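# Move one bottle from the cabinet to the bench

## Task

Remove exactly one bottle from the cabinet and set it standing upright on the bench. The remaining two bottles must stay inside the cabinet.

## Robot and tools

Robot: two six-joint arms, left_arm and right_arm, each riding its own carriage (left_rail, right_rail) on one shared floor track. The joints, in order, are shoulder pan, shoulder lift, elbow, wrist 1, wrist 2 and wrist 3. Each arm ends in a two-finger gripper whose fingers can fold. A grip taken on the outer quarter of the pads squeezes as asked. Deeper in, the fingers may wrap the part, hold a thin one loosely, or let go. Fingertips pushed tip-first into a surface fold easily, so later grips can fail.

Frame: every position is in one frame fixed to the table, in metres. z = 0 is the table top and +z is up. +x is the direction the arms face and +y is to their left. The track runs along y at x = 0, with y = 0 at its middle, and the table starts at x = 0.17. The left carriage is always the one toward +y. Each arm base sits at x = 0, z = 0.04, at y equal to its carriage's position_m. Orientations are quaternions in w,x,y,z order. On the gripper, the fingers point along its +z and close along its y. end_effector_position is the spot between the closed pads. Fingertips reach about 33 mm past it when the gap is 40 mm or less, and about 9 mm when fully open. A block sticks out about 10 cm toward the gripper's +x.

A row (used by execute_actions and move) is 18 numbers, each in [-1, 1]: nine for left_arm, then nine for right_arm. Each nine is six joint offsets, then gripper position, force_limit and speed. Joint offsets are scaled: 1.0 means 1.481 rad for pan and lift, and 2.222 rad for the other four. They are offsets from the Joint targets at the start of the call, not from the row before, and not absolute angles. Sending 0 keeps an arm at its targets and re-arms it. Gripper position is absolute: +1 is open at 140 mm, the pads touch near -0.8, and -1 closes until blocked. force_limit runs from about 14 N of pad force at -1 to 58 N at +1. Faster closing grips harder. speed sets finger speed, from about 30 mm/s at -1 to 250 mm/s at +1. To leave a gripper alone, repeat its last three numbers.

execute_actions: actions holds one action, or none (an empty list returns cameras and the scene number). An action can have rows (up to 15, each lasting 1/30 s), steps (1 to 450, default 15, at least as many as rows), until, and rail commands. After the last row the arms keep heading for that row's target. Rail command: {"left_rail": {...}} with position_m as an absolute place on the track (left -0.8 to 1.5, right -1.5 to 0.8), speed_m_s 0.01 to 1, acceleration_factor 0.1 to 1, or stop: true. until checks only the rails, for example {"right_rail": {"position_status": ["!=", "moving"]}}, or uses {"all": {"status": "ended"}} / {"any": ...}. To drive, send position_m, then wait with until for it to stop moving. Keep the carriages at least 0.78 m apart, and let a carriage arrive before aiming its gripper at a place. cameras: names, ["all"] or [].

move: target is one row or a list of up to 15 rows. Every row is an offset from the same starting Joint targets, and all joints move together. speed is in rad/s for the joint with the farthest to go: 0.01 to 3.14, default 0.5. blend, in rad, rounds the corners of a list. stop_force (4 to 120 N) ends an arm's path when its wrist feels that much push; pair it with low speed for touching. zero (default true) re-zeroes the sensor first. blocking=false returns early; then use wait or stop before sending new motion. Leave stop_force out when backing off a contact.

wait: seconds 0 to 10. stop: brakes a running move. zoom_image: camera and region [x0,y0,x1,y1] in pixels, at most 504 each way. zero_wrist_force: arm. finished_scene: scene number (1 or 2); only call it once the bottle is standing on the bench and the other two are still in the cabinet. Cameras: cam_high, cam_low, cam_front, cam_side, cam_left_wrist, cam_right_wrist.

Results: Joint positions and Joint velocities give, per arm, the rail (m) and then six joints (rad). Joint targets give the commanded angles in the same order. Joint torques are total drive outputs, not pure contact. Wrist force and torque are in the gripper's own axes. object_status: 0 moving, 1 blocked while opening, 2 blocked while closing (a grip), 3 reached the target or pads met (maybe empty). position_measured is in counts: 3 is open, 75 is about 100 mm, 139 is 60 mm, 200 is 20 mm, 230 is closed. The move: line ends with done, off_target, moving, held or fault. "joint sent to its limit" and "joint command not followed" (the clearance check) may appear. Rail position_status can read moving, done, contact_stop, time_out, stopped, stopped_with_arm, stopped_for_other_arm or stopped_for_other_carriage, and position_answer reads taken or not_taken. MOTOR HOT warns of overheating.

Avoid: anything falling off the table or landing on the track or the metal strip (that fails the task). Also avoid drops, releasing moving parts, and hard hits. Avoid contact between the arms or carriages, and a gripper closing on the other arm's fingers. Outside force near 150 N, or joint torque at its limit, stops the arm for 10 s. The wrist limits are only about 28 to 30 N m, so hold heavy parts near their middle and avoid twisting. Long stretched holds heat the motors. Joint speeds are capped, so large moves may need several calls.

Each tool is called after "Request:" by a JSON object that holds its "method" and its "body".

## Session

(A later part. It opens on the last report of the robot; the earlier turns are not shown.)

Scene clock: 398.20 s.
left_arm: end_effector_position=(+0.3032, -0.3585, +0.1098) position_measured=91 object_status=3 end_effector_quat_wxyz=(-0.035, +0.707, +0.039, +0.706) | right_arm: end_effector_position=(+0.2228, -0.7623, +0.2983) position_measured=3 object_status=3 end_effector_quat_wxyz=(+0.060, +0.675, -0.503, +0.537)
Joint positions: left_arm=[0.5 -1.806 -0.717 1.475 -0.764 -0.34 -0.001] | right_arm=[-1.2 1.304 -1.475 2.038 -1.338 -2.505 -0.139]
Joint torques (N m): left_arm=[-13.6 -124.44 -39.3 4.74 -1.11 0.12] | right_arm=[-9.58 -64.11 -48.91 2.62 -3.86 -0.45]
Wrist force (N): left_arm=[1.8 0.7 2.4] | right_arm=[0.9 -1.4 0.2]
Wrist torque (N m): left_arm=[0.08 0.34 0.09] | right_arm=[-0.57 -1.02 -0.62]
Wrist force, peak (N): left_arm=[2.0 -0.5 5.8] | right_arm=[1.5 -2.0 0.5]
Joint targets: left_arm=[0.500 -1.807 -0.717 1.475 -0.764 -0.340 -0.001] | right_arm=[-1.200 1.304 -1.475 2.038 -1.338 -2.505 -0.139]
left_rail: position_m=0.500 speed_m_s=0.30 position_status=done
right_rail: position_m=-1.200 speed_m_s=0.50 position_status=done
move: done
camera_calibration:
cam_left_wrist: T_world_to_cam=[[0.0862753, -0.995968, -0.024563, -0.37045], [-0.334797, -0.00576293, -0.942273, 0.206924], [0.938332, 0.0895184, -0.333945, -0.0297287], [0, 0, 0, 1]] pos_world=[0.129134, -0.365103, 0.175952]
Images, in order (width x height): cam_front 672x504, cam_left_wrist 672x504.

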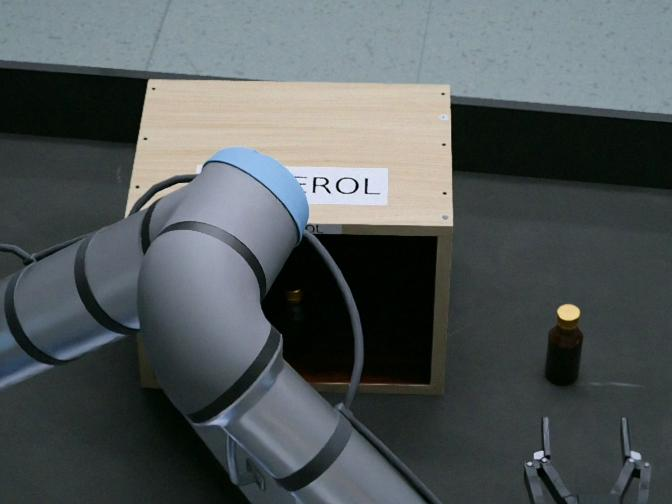

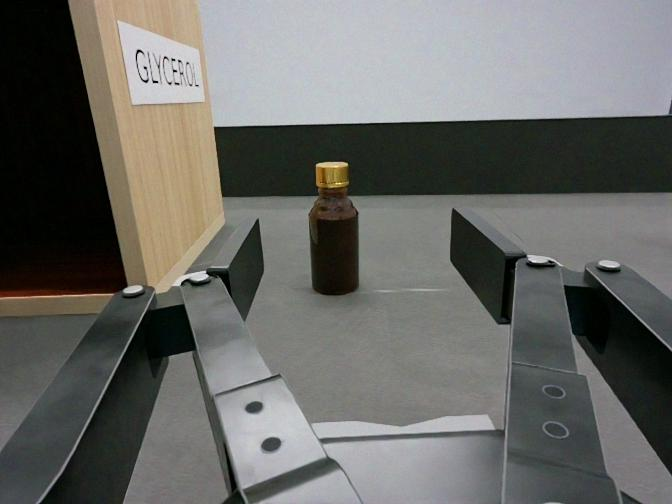

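Request:
{"method": "move", "body": {"target": [-0.0182,-0.1992,-0.072,0.2075,-0.0126,0,0,-1,-1,0,0,0,0,0,0,1,1,0], "speed": 0.5}}

Request:
{"method": "execute_actions", "body": {"actions": [{"left_rail":{"position_m":0.75},"steps":150,"until":{"left_rail":{"position_status":["!=","moving"]}}}]}}

Request:
{"method": "move", "body": {"target": [[-0.3808,-0.6057,0.4527,-0.0491,0.1787,0,0,-1,-1,0,0,0,0,0,0,1,1,0],[-0.3808,-0.2053,0.5743,-0.4383,0.1787,0,0,-1,-1,0,0,0,0,0,0,1,1,0]], "speed": 0.6, "cameras": ["cam_left_wrist","cam_front"]}}

Scene clock: 414.20 s.
left_arm: end_effector_position=(+0.2808, -0.3499, +0.4497) position_measured=129 object_status=3 end_effector_quat_wxyz=(-0.037, +0.706, +0.037, +0.706) | right_arm: end_effector_position=(+0.2228, -0.7623, +0.2983) position_measured=3 object_status=3 end_effector_quat_wxyz=(+0.060, +0.675, -0.503, +0.537)
Joint positions: left_arm=[0.5 -1.834 -1.012 1.315 -0.303 -0.368 -0.001] | right_arm=[-1.2 1.304 -1.475 2.038 -1.338 -2.505 -0.139]
Joint torques (N m): left_arm=[-10.26 -115.57 -49.19 4.64 -1.95 0.01] | right_arm=[-4.43 -65.95 -47.97 2.04 -4.34 -0.73]
Wrist force (N): left_arm=[2.4 0.5 1.8] | right_arm=[1.1 -1.4 0.3]
Wrist torque (N m): left_arm=[0.08 0.17 0.07] | right_arm=[-0.58 -1.05 -0.62]
Wrist force, peak (N): left_arm=[6.8 0.2 1.6] | right_arm=[1.2 -1.9 0.8]
Joint targets: left_arm=[0.500 -1.834 -1.012 1.315 -0.303 -0.368 -0.001] | right_arm=[-1.200 1.304 -1.475 2.038 -1.338 -2.505 -0.139]
left_rail: position_m=0.500 speed_m_s=0.30 position_status=done
right_rail: position_m=-1.200 speed_m_s=0.50 position_status=done
move: done

Scene clock: 416.57 s.
left_arm: end_effector_position=(+0.2807, -0.0998, +0.4499) position_measured=129 object_status=3 end_effector_quat_wxyz=(-0.037, +0.706, +0.037, +0.706) | right_arm: end_effector_position=(+0.2228, -0.7623, +0.2983) position_measured=3 object_status=3 end_effector_quat_wxyz=(+0.060, +0.675, -0.503, +0.537)
Joint positions: left_arm=[0.75 -1.834 -1.012 1.315 -0.303 -0.368 -0.001] | right_arm=[-1.2 1.304 -1.475 2.038 -1.338 -2.505 -0.139]
Joint torques (N m): left_arm=[-7.95 -101.81 -43.26 3.41 -0.89 0.12] | right_arm=[-9.32 -67.53 -48.2 2.18 -3.75 -0.35]
Wrist force (N): left_arm=[2.5 0.4 1.9] | right_arm=[1.1 -1.5 0.6]
Wrist torque (N m): left_arm=[0.04 0.14 0.07] | right_arm=[-0.59 -1.06 -0.62]
Wrist force, peak (N): left_arm=[2.4 0.5 2.4] | right_arm=[1.2 -1.9 0.9]
Joint targets: left_arm=[0.750 -1.834 -1.012 1.315 -0.303 -0.368 -0.001] | right_arm=[-1.200 1.304 -1.475 2.038 -1.338 -2.505 -0.139]
Tool commands: left_gripper/position=+0.0 left_gripper/force_limit=-1.0 left_gripper/speed=-1.0 right_gripper/position=+1.0 right_gripper/force_limit=+1.0 right_gripper/speed=+0.0
left_rail: position_m=0.750 speed_m_s=0.30 position_status=done
right_rail: position_m=-1.200 speed_m_s=0.50 position_status=done

Scene clock: 420.93 s.
left_arm: end_effector_position=(+0.1049, +0.1472, +0.1472) position_measured=129 object_status=3 end_effector_quat_wxyz=(+0.294, +0.644, -0.293, +0.643) | right_arm: end_effector_position=(+0.2228, -0.7623, +0.2983) position_measured=3 object_status=3 end_effector_quat_wxyz=(+0.060, +0.675, -0.503, +0.537)
Joint positions: left_arm=[0.75 -2.398 -1.316 2.591 -1.277 0.029 -0.001] | right_arm=[-1.2 1.304 -1.475 2.038 -1.338 -2.505 -0.139]
Joint torques (N m): left_arm=[-8.41 -15.86 -5.57 -4.07 0.76 0.23] | right_arm=[-9 -64.92 -48.31 2.27 -4.24 -0.11]
Wrist force (N): left_arm=[2.3 -0.2 2.9] | right_arm=[1.0 -1.6 0.6]
Wrist torque (N m): left_arm=[-0.10 0.18 0.09] | right_arm=[-0.63 -1.04 -0.62]
Wrist force, peak (N): left_arm=[1.2 3.2 3.7] | right_arm=[1.2 -2.1 0.3]
Joint targets: left_arm=[0.750 -2.398 -1.316 2.591 -1.277 0.029 -0.001] | right_arm=[-1.200 1.304 -1.475 2.038 -1.338 -2.505 -0.139]
left_rail: position_m=0.750 speed_m_s=0.30 position_status=done
right_rail: position_m=-1.200 speed_m_s=0.50 position_status=done
move: done
camera_calibration:
cam_left_wrist: T_world_to_cam=[[-0.766387, -0.641753, -0.0283455, 0.189009], [-0.192799, 0.271885, -0.942819, 0.122922], [0.612763, -0.717099, -0.332098, 0.276133], [0, 0, 0, 1]] pos_world=[-0.000650977, 0.285891, 0.212954]
Images, in order (width x height): cam_front 672x504, cam_left_wrist 672x504.

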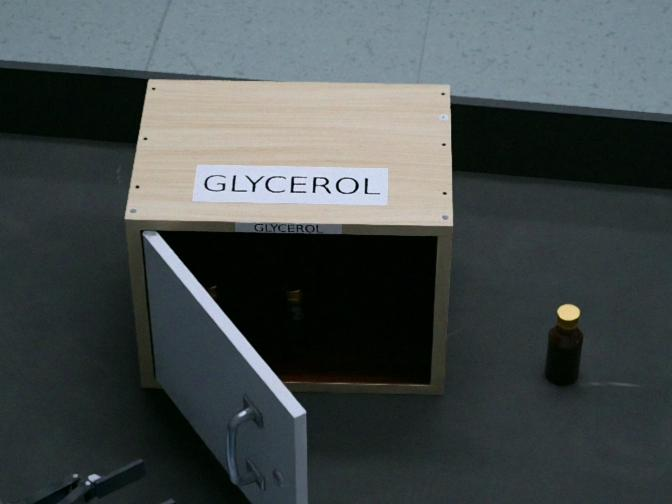

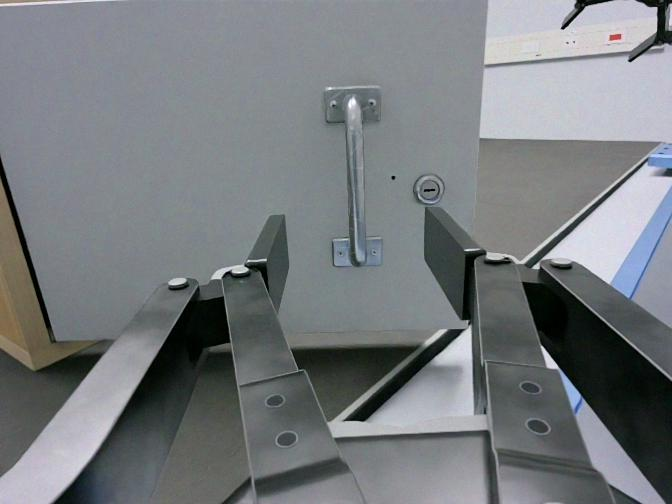

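Request:
{"method": "move", "body": {"target": [0.1884,0.0398,-0.0518,0.0261,0.1256,0,0,-1,-1,0,0,0,0,0,0,1,1,0], "speed": 0.2, "stop_force": 25}}

Request:
{"method": "execute_actions", "body": {"actions": [{"rows":[[0,0,0,0,0,0,-1,-1,-1,0,0,0,0,0,0,1,1,0]],"steps":110}], "cameras": ["cam_left_wrist"]}}

Scene clock: 429.30 s.
left_arm: end_effector_position=(+0.1709, +0.0726, +0.1472) position_measured=129 object_status=3 end_effector_quat_wxyz=(+0.294, +0.643, -0.293, +0.643) | right_arm: end_effector_position=(+0.2228, -0.7623, +0.2983) position_measured=3 object_status=3 end_effector_quat_wxyz=(+0.060, +0.675, -0.503, +0.537)
Joint positions: left_arm=[0.75 -2.119 -1.257 2.476 -1.219 0.308 -0.001] | right_arm=[-1.2 1.304 -1.475 2.038 -1.338 -2.505 -0.139]
Joint torques (N m): left_arm=[11.91 -29.98 -23.92 2.09 1.88 -0.21] | right_arm=[-8.21 -65.89 -48.22 2.59 -4.01 -0.11]
Wrist force (N): left_arm=[2.2 -0.1 2.6] | right_arm=[0.7 -1.2 0.4]
Wrist torque (N m): left_arm=[-0.09 0.17 0.05] | right_arm=[-0.54 -0.96 -0.62]
Wrist force, peak (N): left_arm=[2.7 -0.2 3.3] | right_arm=[1.5 -1.7 0.4]
Joint targets: left_arm=[0.750 -2.119 -1.257 2.476 -1.219 0.308 -0.001] | right_arm=[-1.200 1.304 -1.475 2.038 -1.338 -2.505 -0.139]
left_rail: position_m=0.750 speed_m_s=0.30 position_status=done
right_rail: position_m=-1.200 speed_m_s=0.50 position_status=done
move: done

Scene clock: 433.17 s.
left_arm: end_effector_position=(+0.1709, +0.0726, +0.1472) position_measured=213 object_status=2 end_effector_quat_wxyz=(+0.294, +0.643, -0.293, +0.643) | right_arm: end_effector_position=(+0.2228, -0.7623, +0.2983) position_measured=3 object_status=3 end_effector_quat_wxyz=(+0.060, +0.675, -0.503, +0.537)
Joint positions: left_arm=[0.75 -2.119 -1.257 2.476 -1.219 0.308 -0.001] | right_arm=[-1.2 1.304 -1.475 2.038 -1.338 -2.505 -0.139]
Joint torques (N m): left_arm=[11.36 -30.45 -10.56 1.55 -0.9 0.05] | right_arm=[-6.35 -67.68 -48.37 2.47 -4.31 0.09]
Wrist force (N): left_arm=[3.6 -0.7 -0.4] | right_arm=[0.9 -1.2 0.6]
Wrist torque (N m): left_arm=[-0.05 0.12 0.07] | right_arm=[-0.54 -1.03 -0.62]
Wrist force, peak (N): left_arm=[3.7 1.8 2.3] | right_arm=[1.5 -1.5 0.7]
Joint targets: left_arm=[0.750 -2.119 -1.257 2.476 -1.219 0.308 -0.001] | right_arm=[-1.200 1.304 -1.475 2.038 -1.338 -2.505 -0.139]
left_rail: position_m=0.750 speed_m_s=0.30 position_status=done
right_rail: position_m=-1.200 speed_m_s=0.50 position_status=done
camera_calibration:
cam_left_wrist: T_world_to_cam=[[-0.766336, -0.641728, -0.0302266, 0.192106], [-0.191459, 0.273041, -0.942758, 0.155682], [0.613247, -0.716682, -0.332106, 0.182111], [0, 0, 0, 1]] pos_world=[0.0653453, 0.211288, 0.213057]
Images, in order (width x height): cam_left_wrist 672x504.

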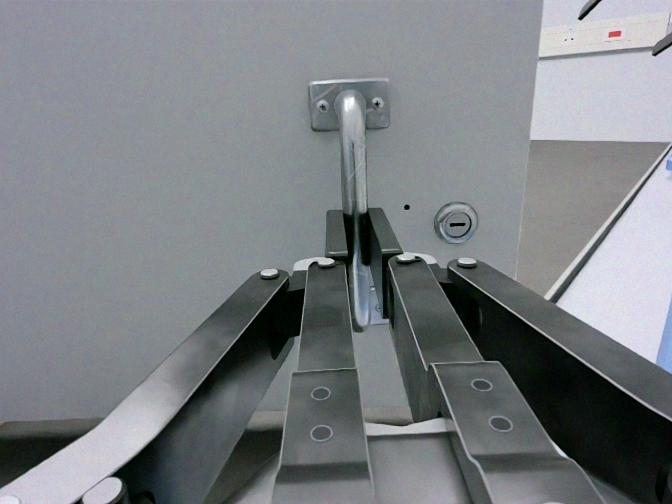

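Request:
{"method": "move", "body": {"target": [[0.0441,0.0569,-0.0747,0.0368,-0.0492,0,-1,-1,-1,0,0,0,0,0,0,1,1,0],[0.1401,0.1691,-0.2245,0.1118,-0.1423,0,-1,-1,-1,0,0,0,0,0,0,1,1,0],[0.2152,0.2523,-0.3368,0.1686,-0.2091,0,-1,-1,-1,0,0,0,0,0,0,1,1,0],[0.2663,0.3077,-0.4117,0.2066,-0.2550,0,-1,-1,-1,0,0,0,0,0,0,1,1,0]], "speed": [0.25,0.25,0.25,0.06], "blend": [0.04,0.04,0.02,0], "stop_force": 35, "cameras": ["cam_front","cam_left_wrist"]}}

Scene clock: 445.20 s.
left_arm: end_effector_position=(+0.3824, -0.0715, +0.1473) position_measured=213 object_status=2 end_effector_quat_wxyz=(-0.037, +0.706, +0.037, +0.706) | right_arm: end_effector_position=(+0.2228, -0.7623, +0.2983) position_measured=3 object_status=3 end_effector_quat_wxyz=(+0.060, +0.675, -0.503, +0.537)
Joint positions: left_arm=[0.75 -1.724 -0.801 1.561 -0.76 -0.259 -0.001] | right_arm=[-1.2 1.304 -1.475 2.038 -1.338 -2.505 -0.139]
Joint torques (N m): left_arm=[13.98 -77.59 -37.9 2.69 -0.79 0.09] | right_arm=[-8.54 -65.16 -48.53 2.43 -3.92 0.23]
Wrist force (N): left_arm=[9.8 -2.1 -0.9] | right_arm=[1.0 -1.2 0.3]
Wrist torque (N m): left_arm=[-0.06 0.50 0.36] | right_arm=[-0.55 -1.03 -0.62]
Wrist force, peak (N): left_arm=[10.8 -1.6 -0.6] | right_arm=[1.6 -1.7 0.5]
Joint targets: left_arm=[0.750 -1.724 -0.801 1.561 -0.760 -0.259 -0.001] | right_arm=[-1.200 1.304 -1.475 2.038 -1.338 -2.505 -0.139]
left_rail: position_m=0.750 speed_m_s=0.30 position_status=done
right_rail: position_m=-1.200 speed_m_s=0.50 position_status=done
move: done
camera_calibration:
cam_left_wrist: T_world_to_cam=[[0.0873163, -0.99572, -0.0302995, -0.0901066], [-0.333493, -0.000556826, -0.942752, 0.270354], [0.9387, 0.0924223, -0.332114, -0.117396], [0, 0, 0, 1]] pos_world=[0.208229, -0.0787204, 0.213157]
Images, in order (width x height): cam_front 672x504, cam_left_wrist 672x504.

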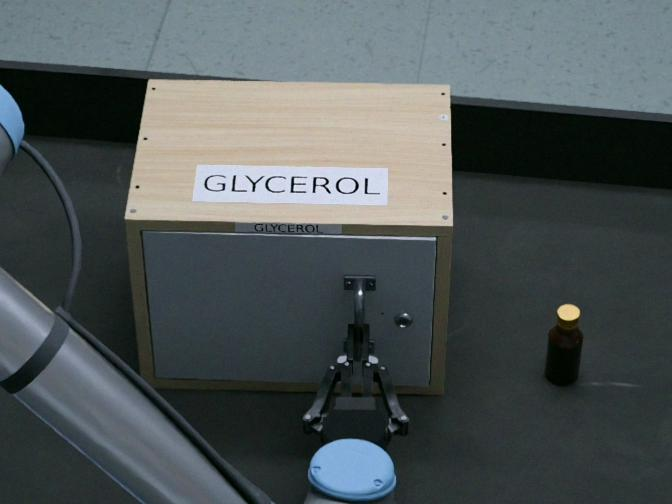

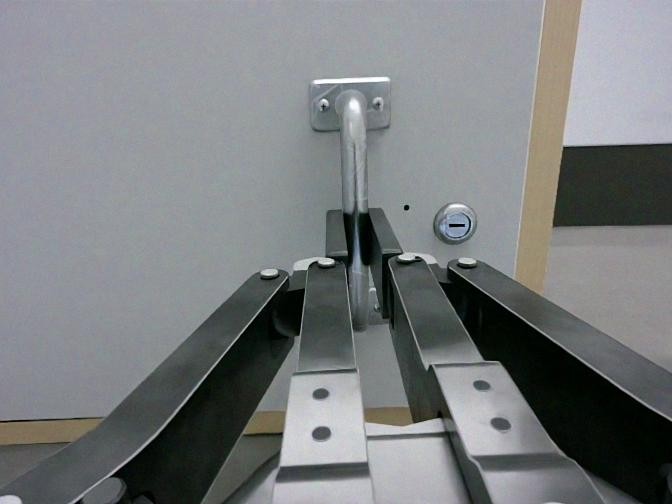

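Request:
{"method": "move", "body": {"target": [0.0052,0,0,0,0.0034,0,-1,-1,-1,0,0,0,0,0,0,1,1,0], "speed": 0.015, "stop_force": 25, "cameras": ["cam_front"]}}

Request:
{"method": "zoom_image", "body": {"camera": "cam_front", "region": [300, 220, 460, 400]}}

Scene clock: 451.53 s.
left_arm: end_effector_position=(+0.3890, -0.0711, +0.1473) position_measured=213 object_status=2 end_effector_quat_wxyz=(-0.037, +0.706, +0.037, +0.706) | right_arm: end_effector_position=(+0.2228, -0.7623, +0.2983) position_measured=3 object_status=3 end_effector_quat_wxyz=(+0.060, +0.675, -0.503, +0.537)
Joint positions: left_arm=[0.75 -1.716 -0.801 1.561 -0.76 -0.251 -0.001] | right_arm=[-1.2 1.304 -1.475 2.038 -1.338 -2.505 -0.139]
Joint torques (N m): left_arm=[27.51 -92.13 -25.55 2.48 1.21 -0.1] | right_arm=[-7.88 -65.62 -48.22 2.25 -3.98 -0.53]
Wrist force (N): left_arm=[3.3 2.3 -16.1] | right_arm=[1.0 -1.3 0.7]
Wrist torque (N m): left_arm=[-0.08 0.12 0.39] | right_arm=[-0.56 -1.05 -0.63]
Wrist force, peak (N): left_arm=[8.1 -0.6 -15.3] | right_arm=[1.5 -1.6 1.0]
Joint targets: left_arm=[0.750 -1.716 -0.801 1.561 -0.760 -0.251 -0.001] | right_arm=[-1.200 1.304 -1.475 2.038 -1.338 -2.505 -0.139]
left_rail: position_m=0.750 speed_m_s=0.30 position_status=done
right_rail: position_m=-1.200 speed_m_s=0.50 position_status=done
move: done
Images, in order (width x height): cam_front 672x504.

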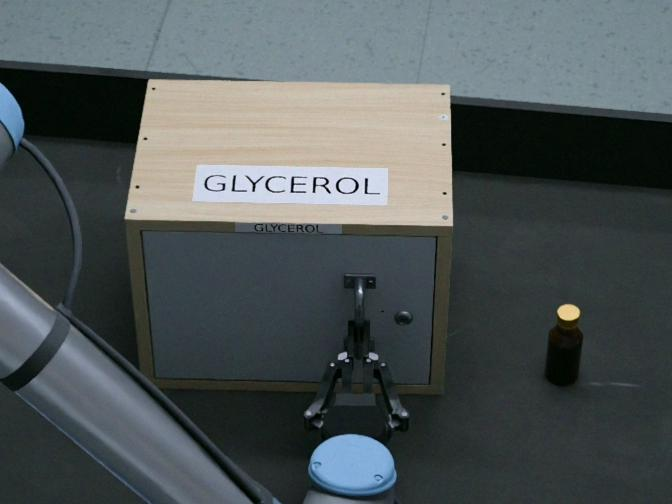

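Scaled by 2.800 from the camera's 672x504 image, which has a finer 960x720 frame.

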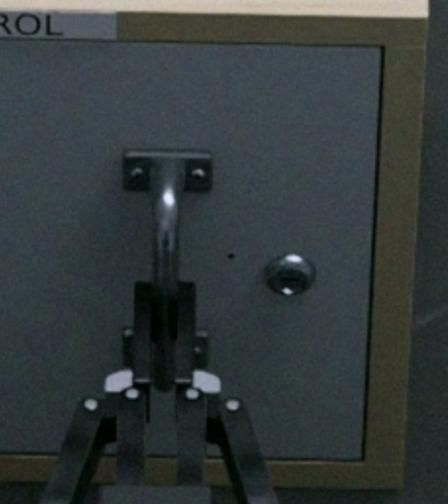

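Closed flush. Release and retreat.

Request:
{"method": "execute_actions", "body": {"actions": [{"rows":[[0,0,0,0,0,0,0.0,-1,-1,0,0,0,0,0,0,1,1,0]],"steps":75}]}}

Request:
{"method": "move", "body": {"target": [-0.08,0,0,0,-0.0533,0,0,-1,-1,0,0,0,0,0,0,1,1,0], "speed": 0.15, "cameras": ["cam_front","cam_high"]}}

Scene clock: 458.53 s.
left_arm: end_effector_position=(+0.3890, -0.0711, +0.1473) position_measured=129 object_status=3 end_effector_quat_wxyz=(-0.037, +0.706, +0.037, +0.706) | right_arm: end_effector_position=(+0.2228, -0.7623, +0.2983) position_measured=3 object_status=3 end_effector_quat_wxyz=(+0.060, +0.675, -0.503, +0.537)
Joint positions: left_arm=[0.75 -1.716 -0.801 1.561 -0.76 -0.251 -0.001] | right_arm=[-1.2 1.304 -1.475 2.038 -1.338 -2.505 -0.139]
Joint torques (N m): left_arm=[-8.23 -113.49 -38.06 2.61 0.96 0.14] | right_arm=[-7.48 -64.25 -46.83 2.62 -4.16 0.06]
Wrist force (N): left_arm=[1.9 0.4 2.3] | right_arm=[1.3 -1.6 0.3]
Wrist torque (N m): left_arm=[0.01 0.27 0.07] | right_arm=[-0.61 -1.10 -0.62]
Wrist force, peak (N): left_arm=[2.9 2.9 -16.5] | right_arm=[1.0 -2.3 0.7]
Joint targets: left_arm=[0.750 -1.716 -0.801 1.561 -0.760 -0.251 -0.001] | right_arm=[-1.200 1.304 -1.475 2.038 -1.338 -2.505 -0.139]
left_rail: position_m=0.750 speed_m_s=0.30 position_status=done
right_rail: position_m=-1.200 speed_m_s=0.50 position_status=done

Scene clock: 459.80 s.
left_arm: end_effector_position=(+0.2875, -0.0711, +0.1473) position_measured=129 object_status=3 end_effector_quat_wxyz=(-0.037, +0.706, +0.037, +0.706) | right_arm: end_effector_position=(+0.2228, -0.7623, +0.2983) position_measured=3 object_status=3 end_effector_quat_wxyz=(+0.060, +0.675, -0.503, +0.537)
Joint positions: left_arm=[0.75 -1.835 -0.801 1.561 -0.76 -0.369 -0.001] | right_arm=[-1.2 1.304 -1.475 2.038 -1.338 -2.505 -0.139]
Joint torques (N m): left_arm=[-11.72 -111.64 -35.33 3.4 -2 0.02] | right_arm=[-5.51 -64.89 -48.57 2.53 -3.96 -0.1]
Wrist force (N): left_arm=[2.2 0.8 2.0] | right_arm=[1.0 -1.5 0.7]
Wrist torque (N m): left_arm=[0.12 0.22 0.08] | right_arm=[-0.59 -1.04 -0.62]
Wrist force, peak (N): left_arm=[2.6 0.2 3.8] | right_arm=[1.2 -1.8 0.8]
Joint targets: left_arm=[0.750 -1.835 -0.801 1.561 -0.760 -0.370 -0.001] | right_arm=[-1.200 1.304 -1.475 2.038 -1.338 -2.505 -0.139]
left_rail: position_m=0.750 speed_m_s=0.30 position_status=done
right_rail: position_m=-1.200 speed_m_s=0.50 position_status=done
move: done
Images, in order (width x height): cam_high 672x504, cam_front 672x504.

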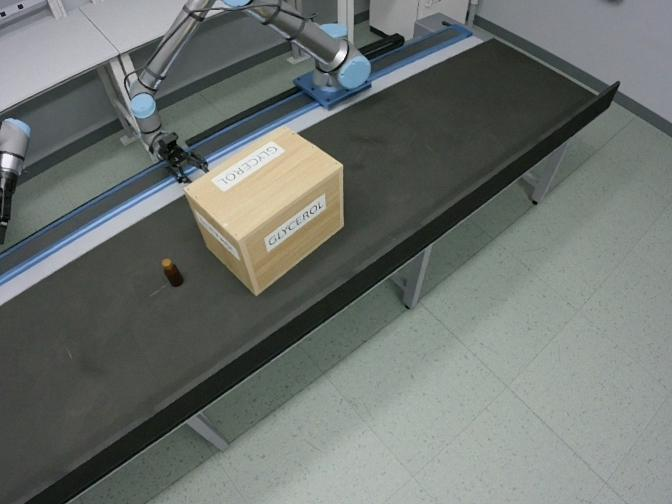

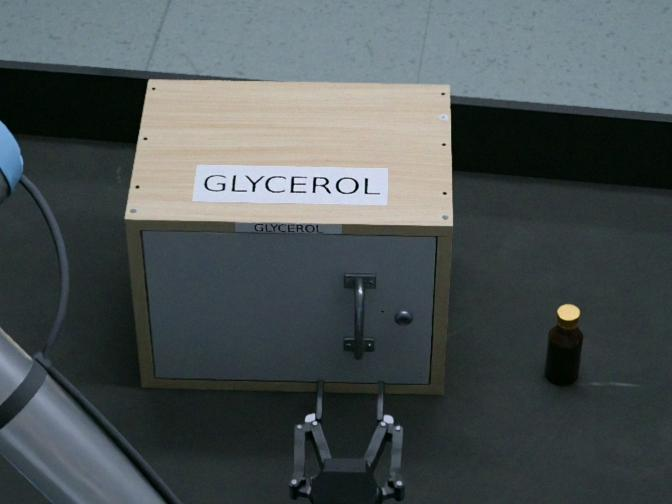

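Request:
{"method": "finished_scene", "body": {"scene": 1}}

The scene is finished: the task was done.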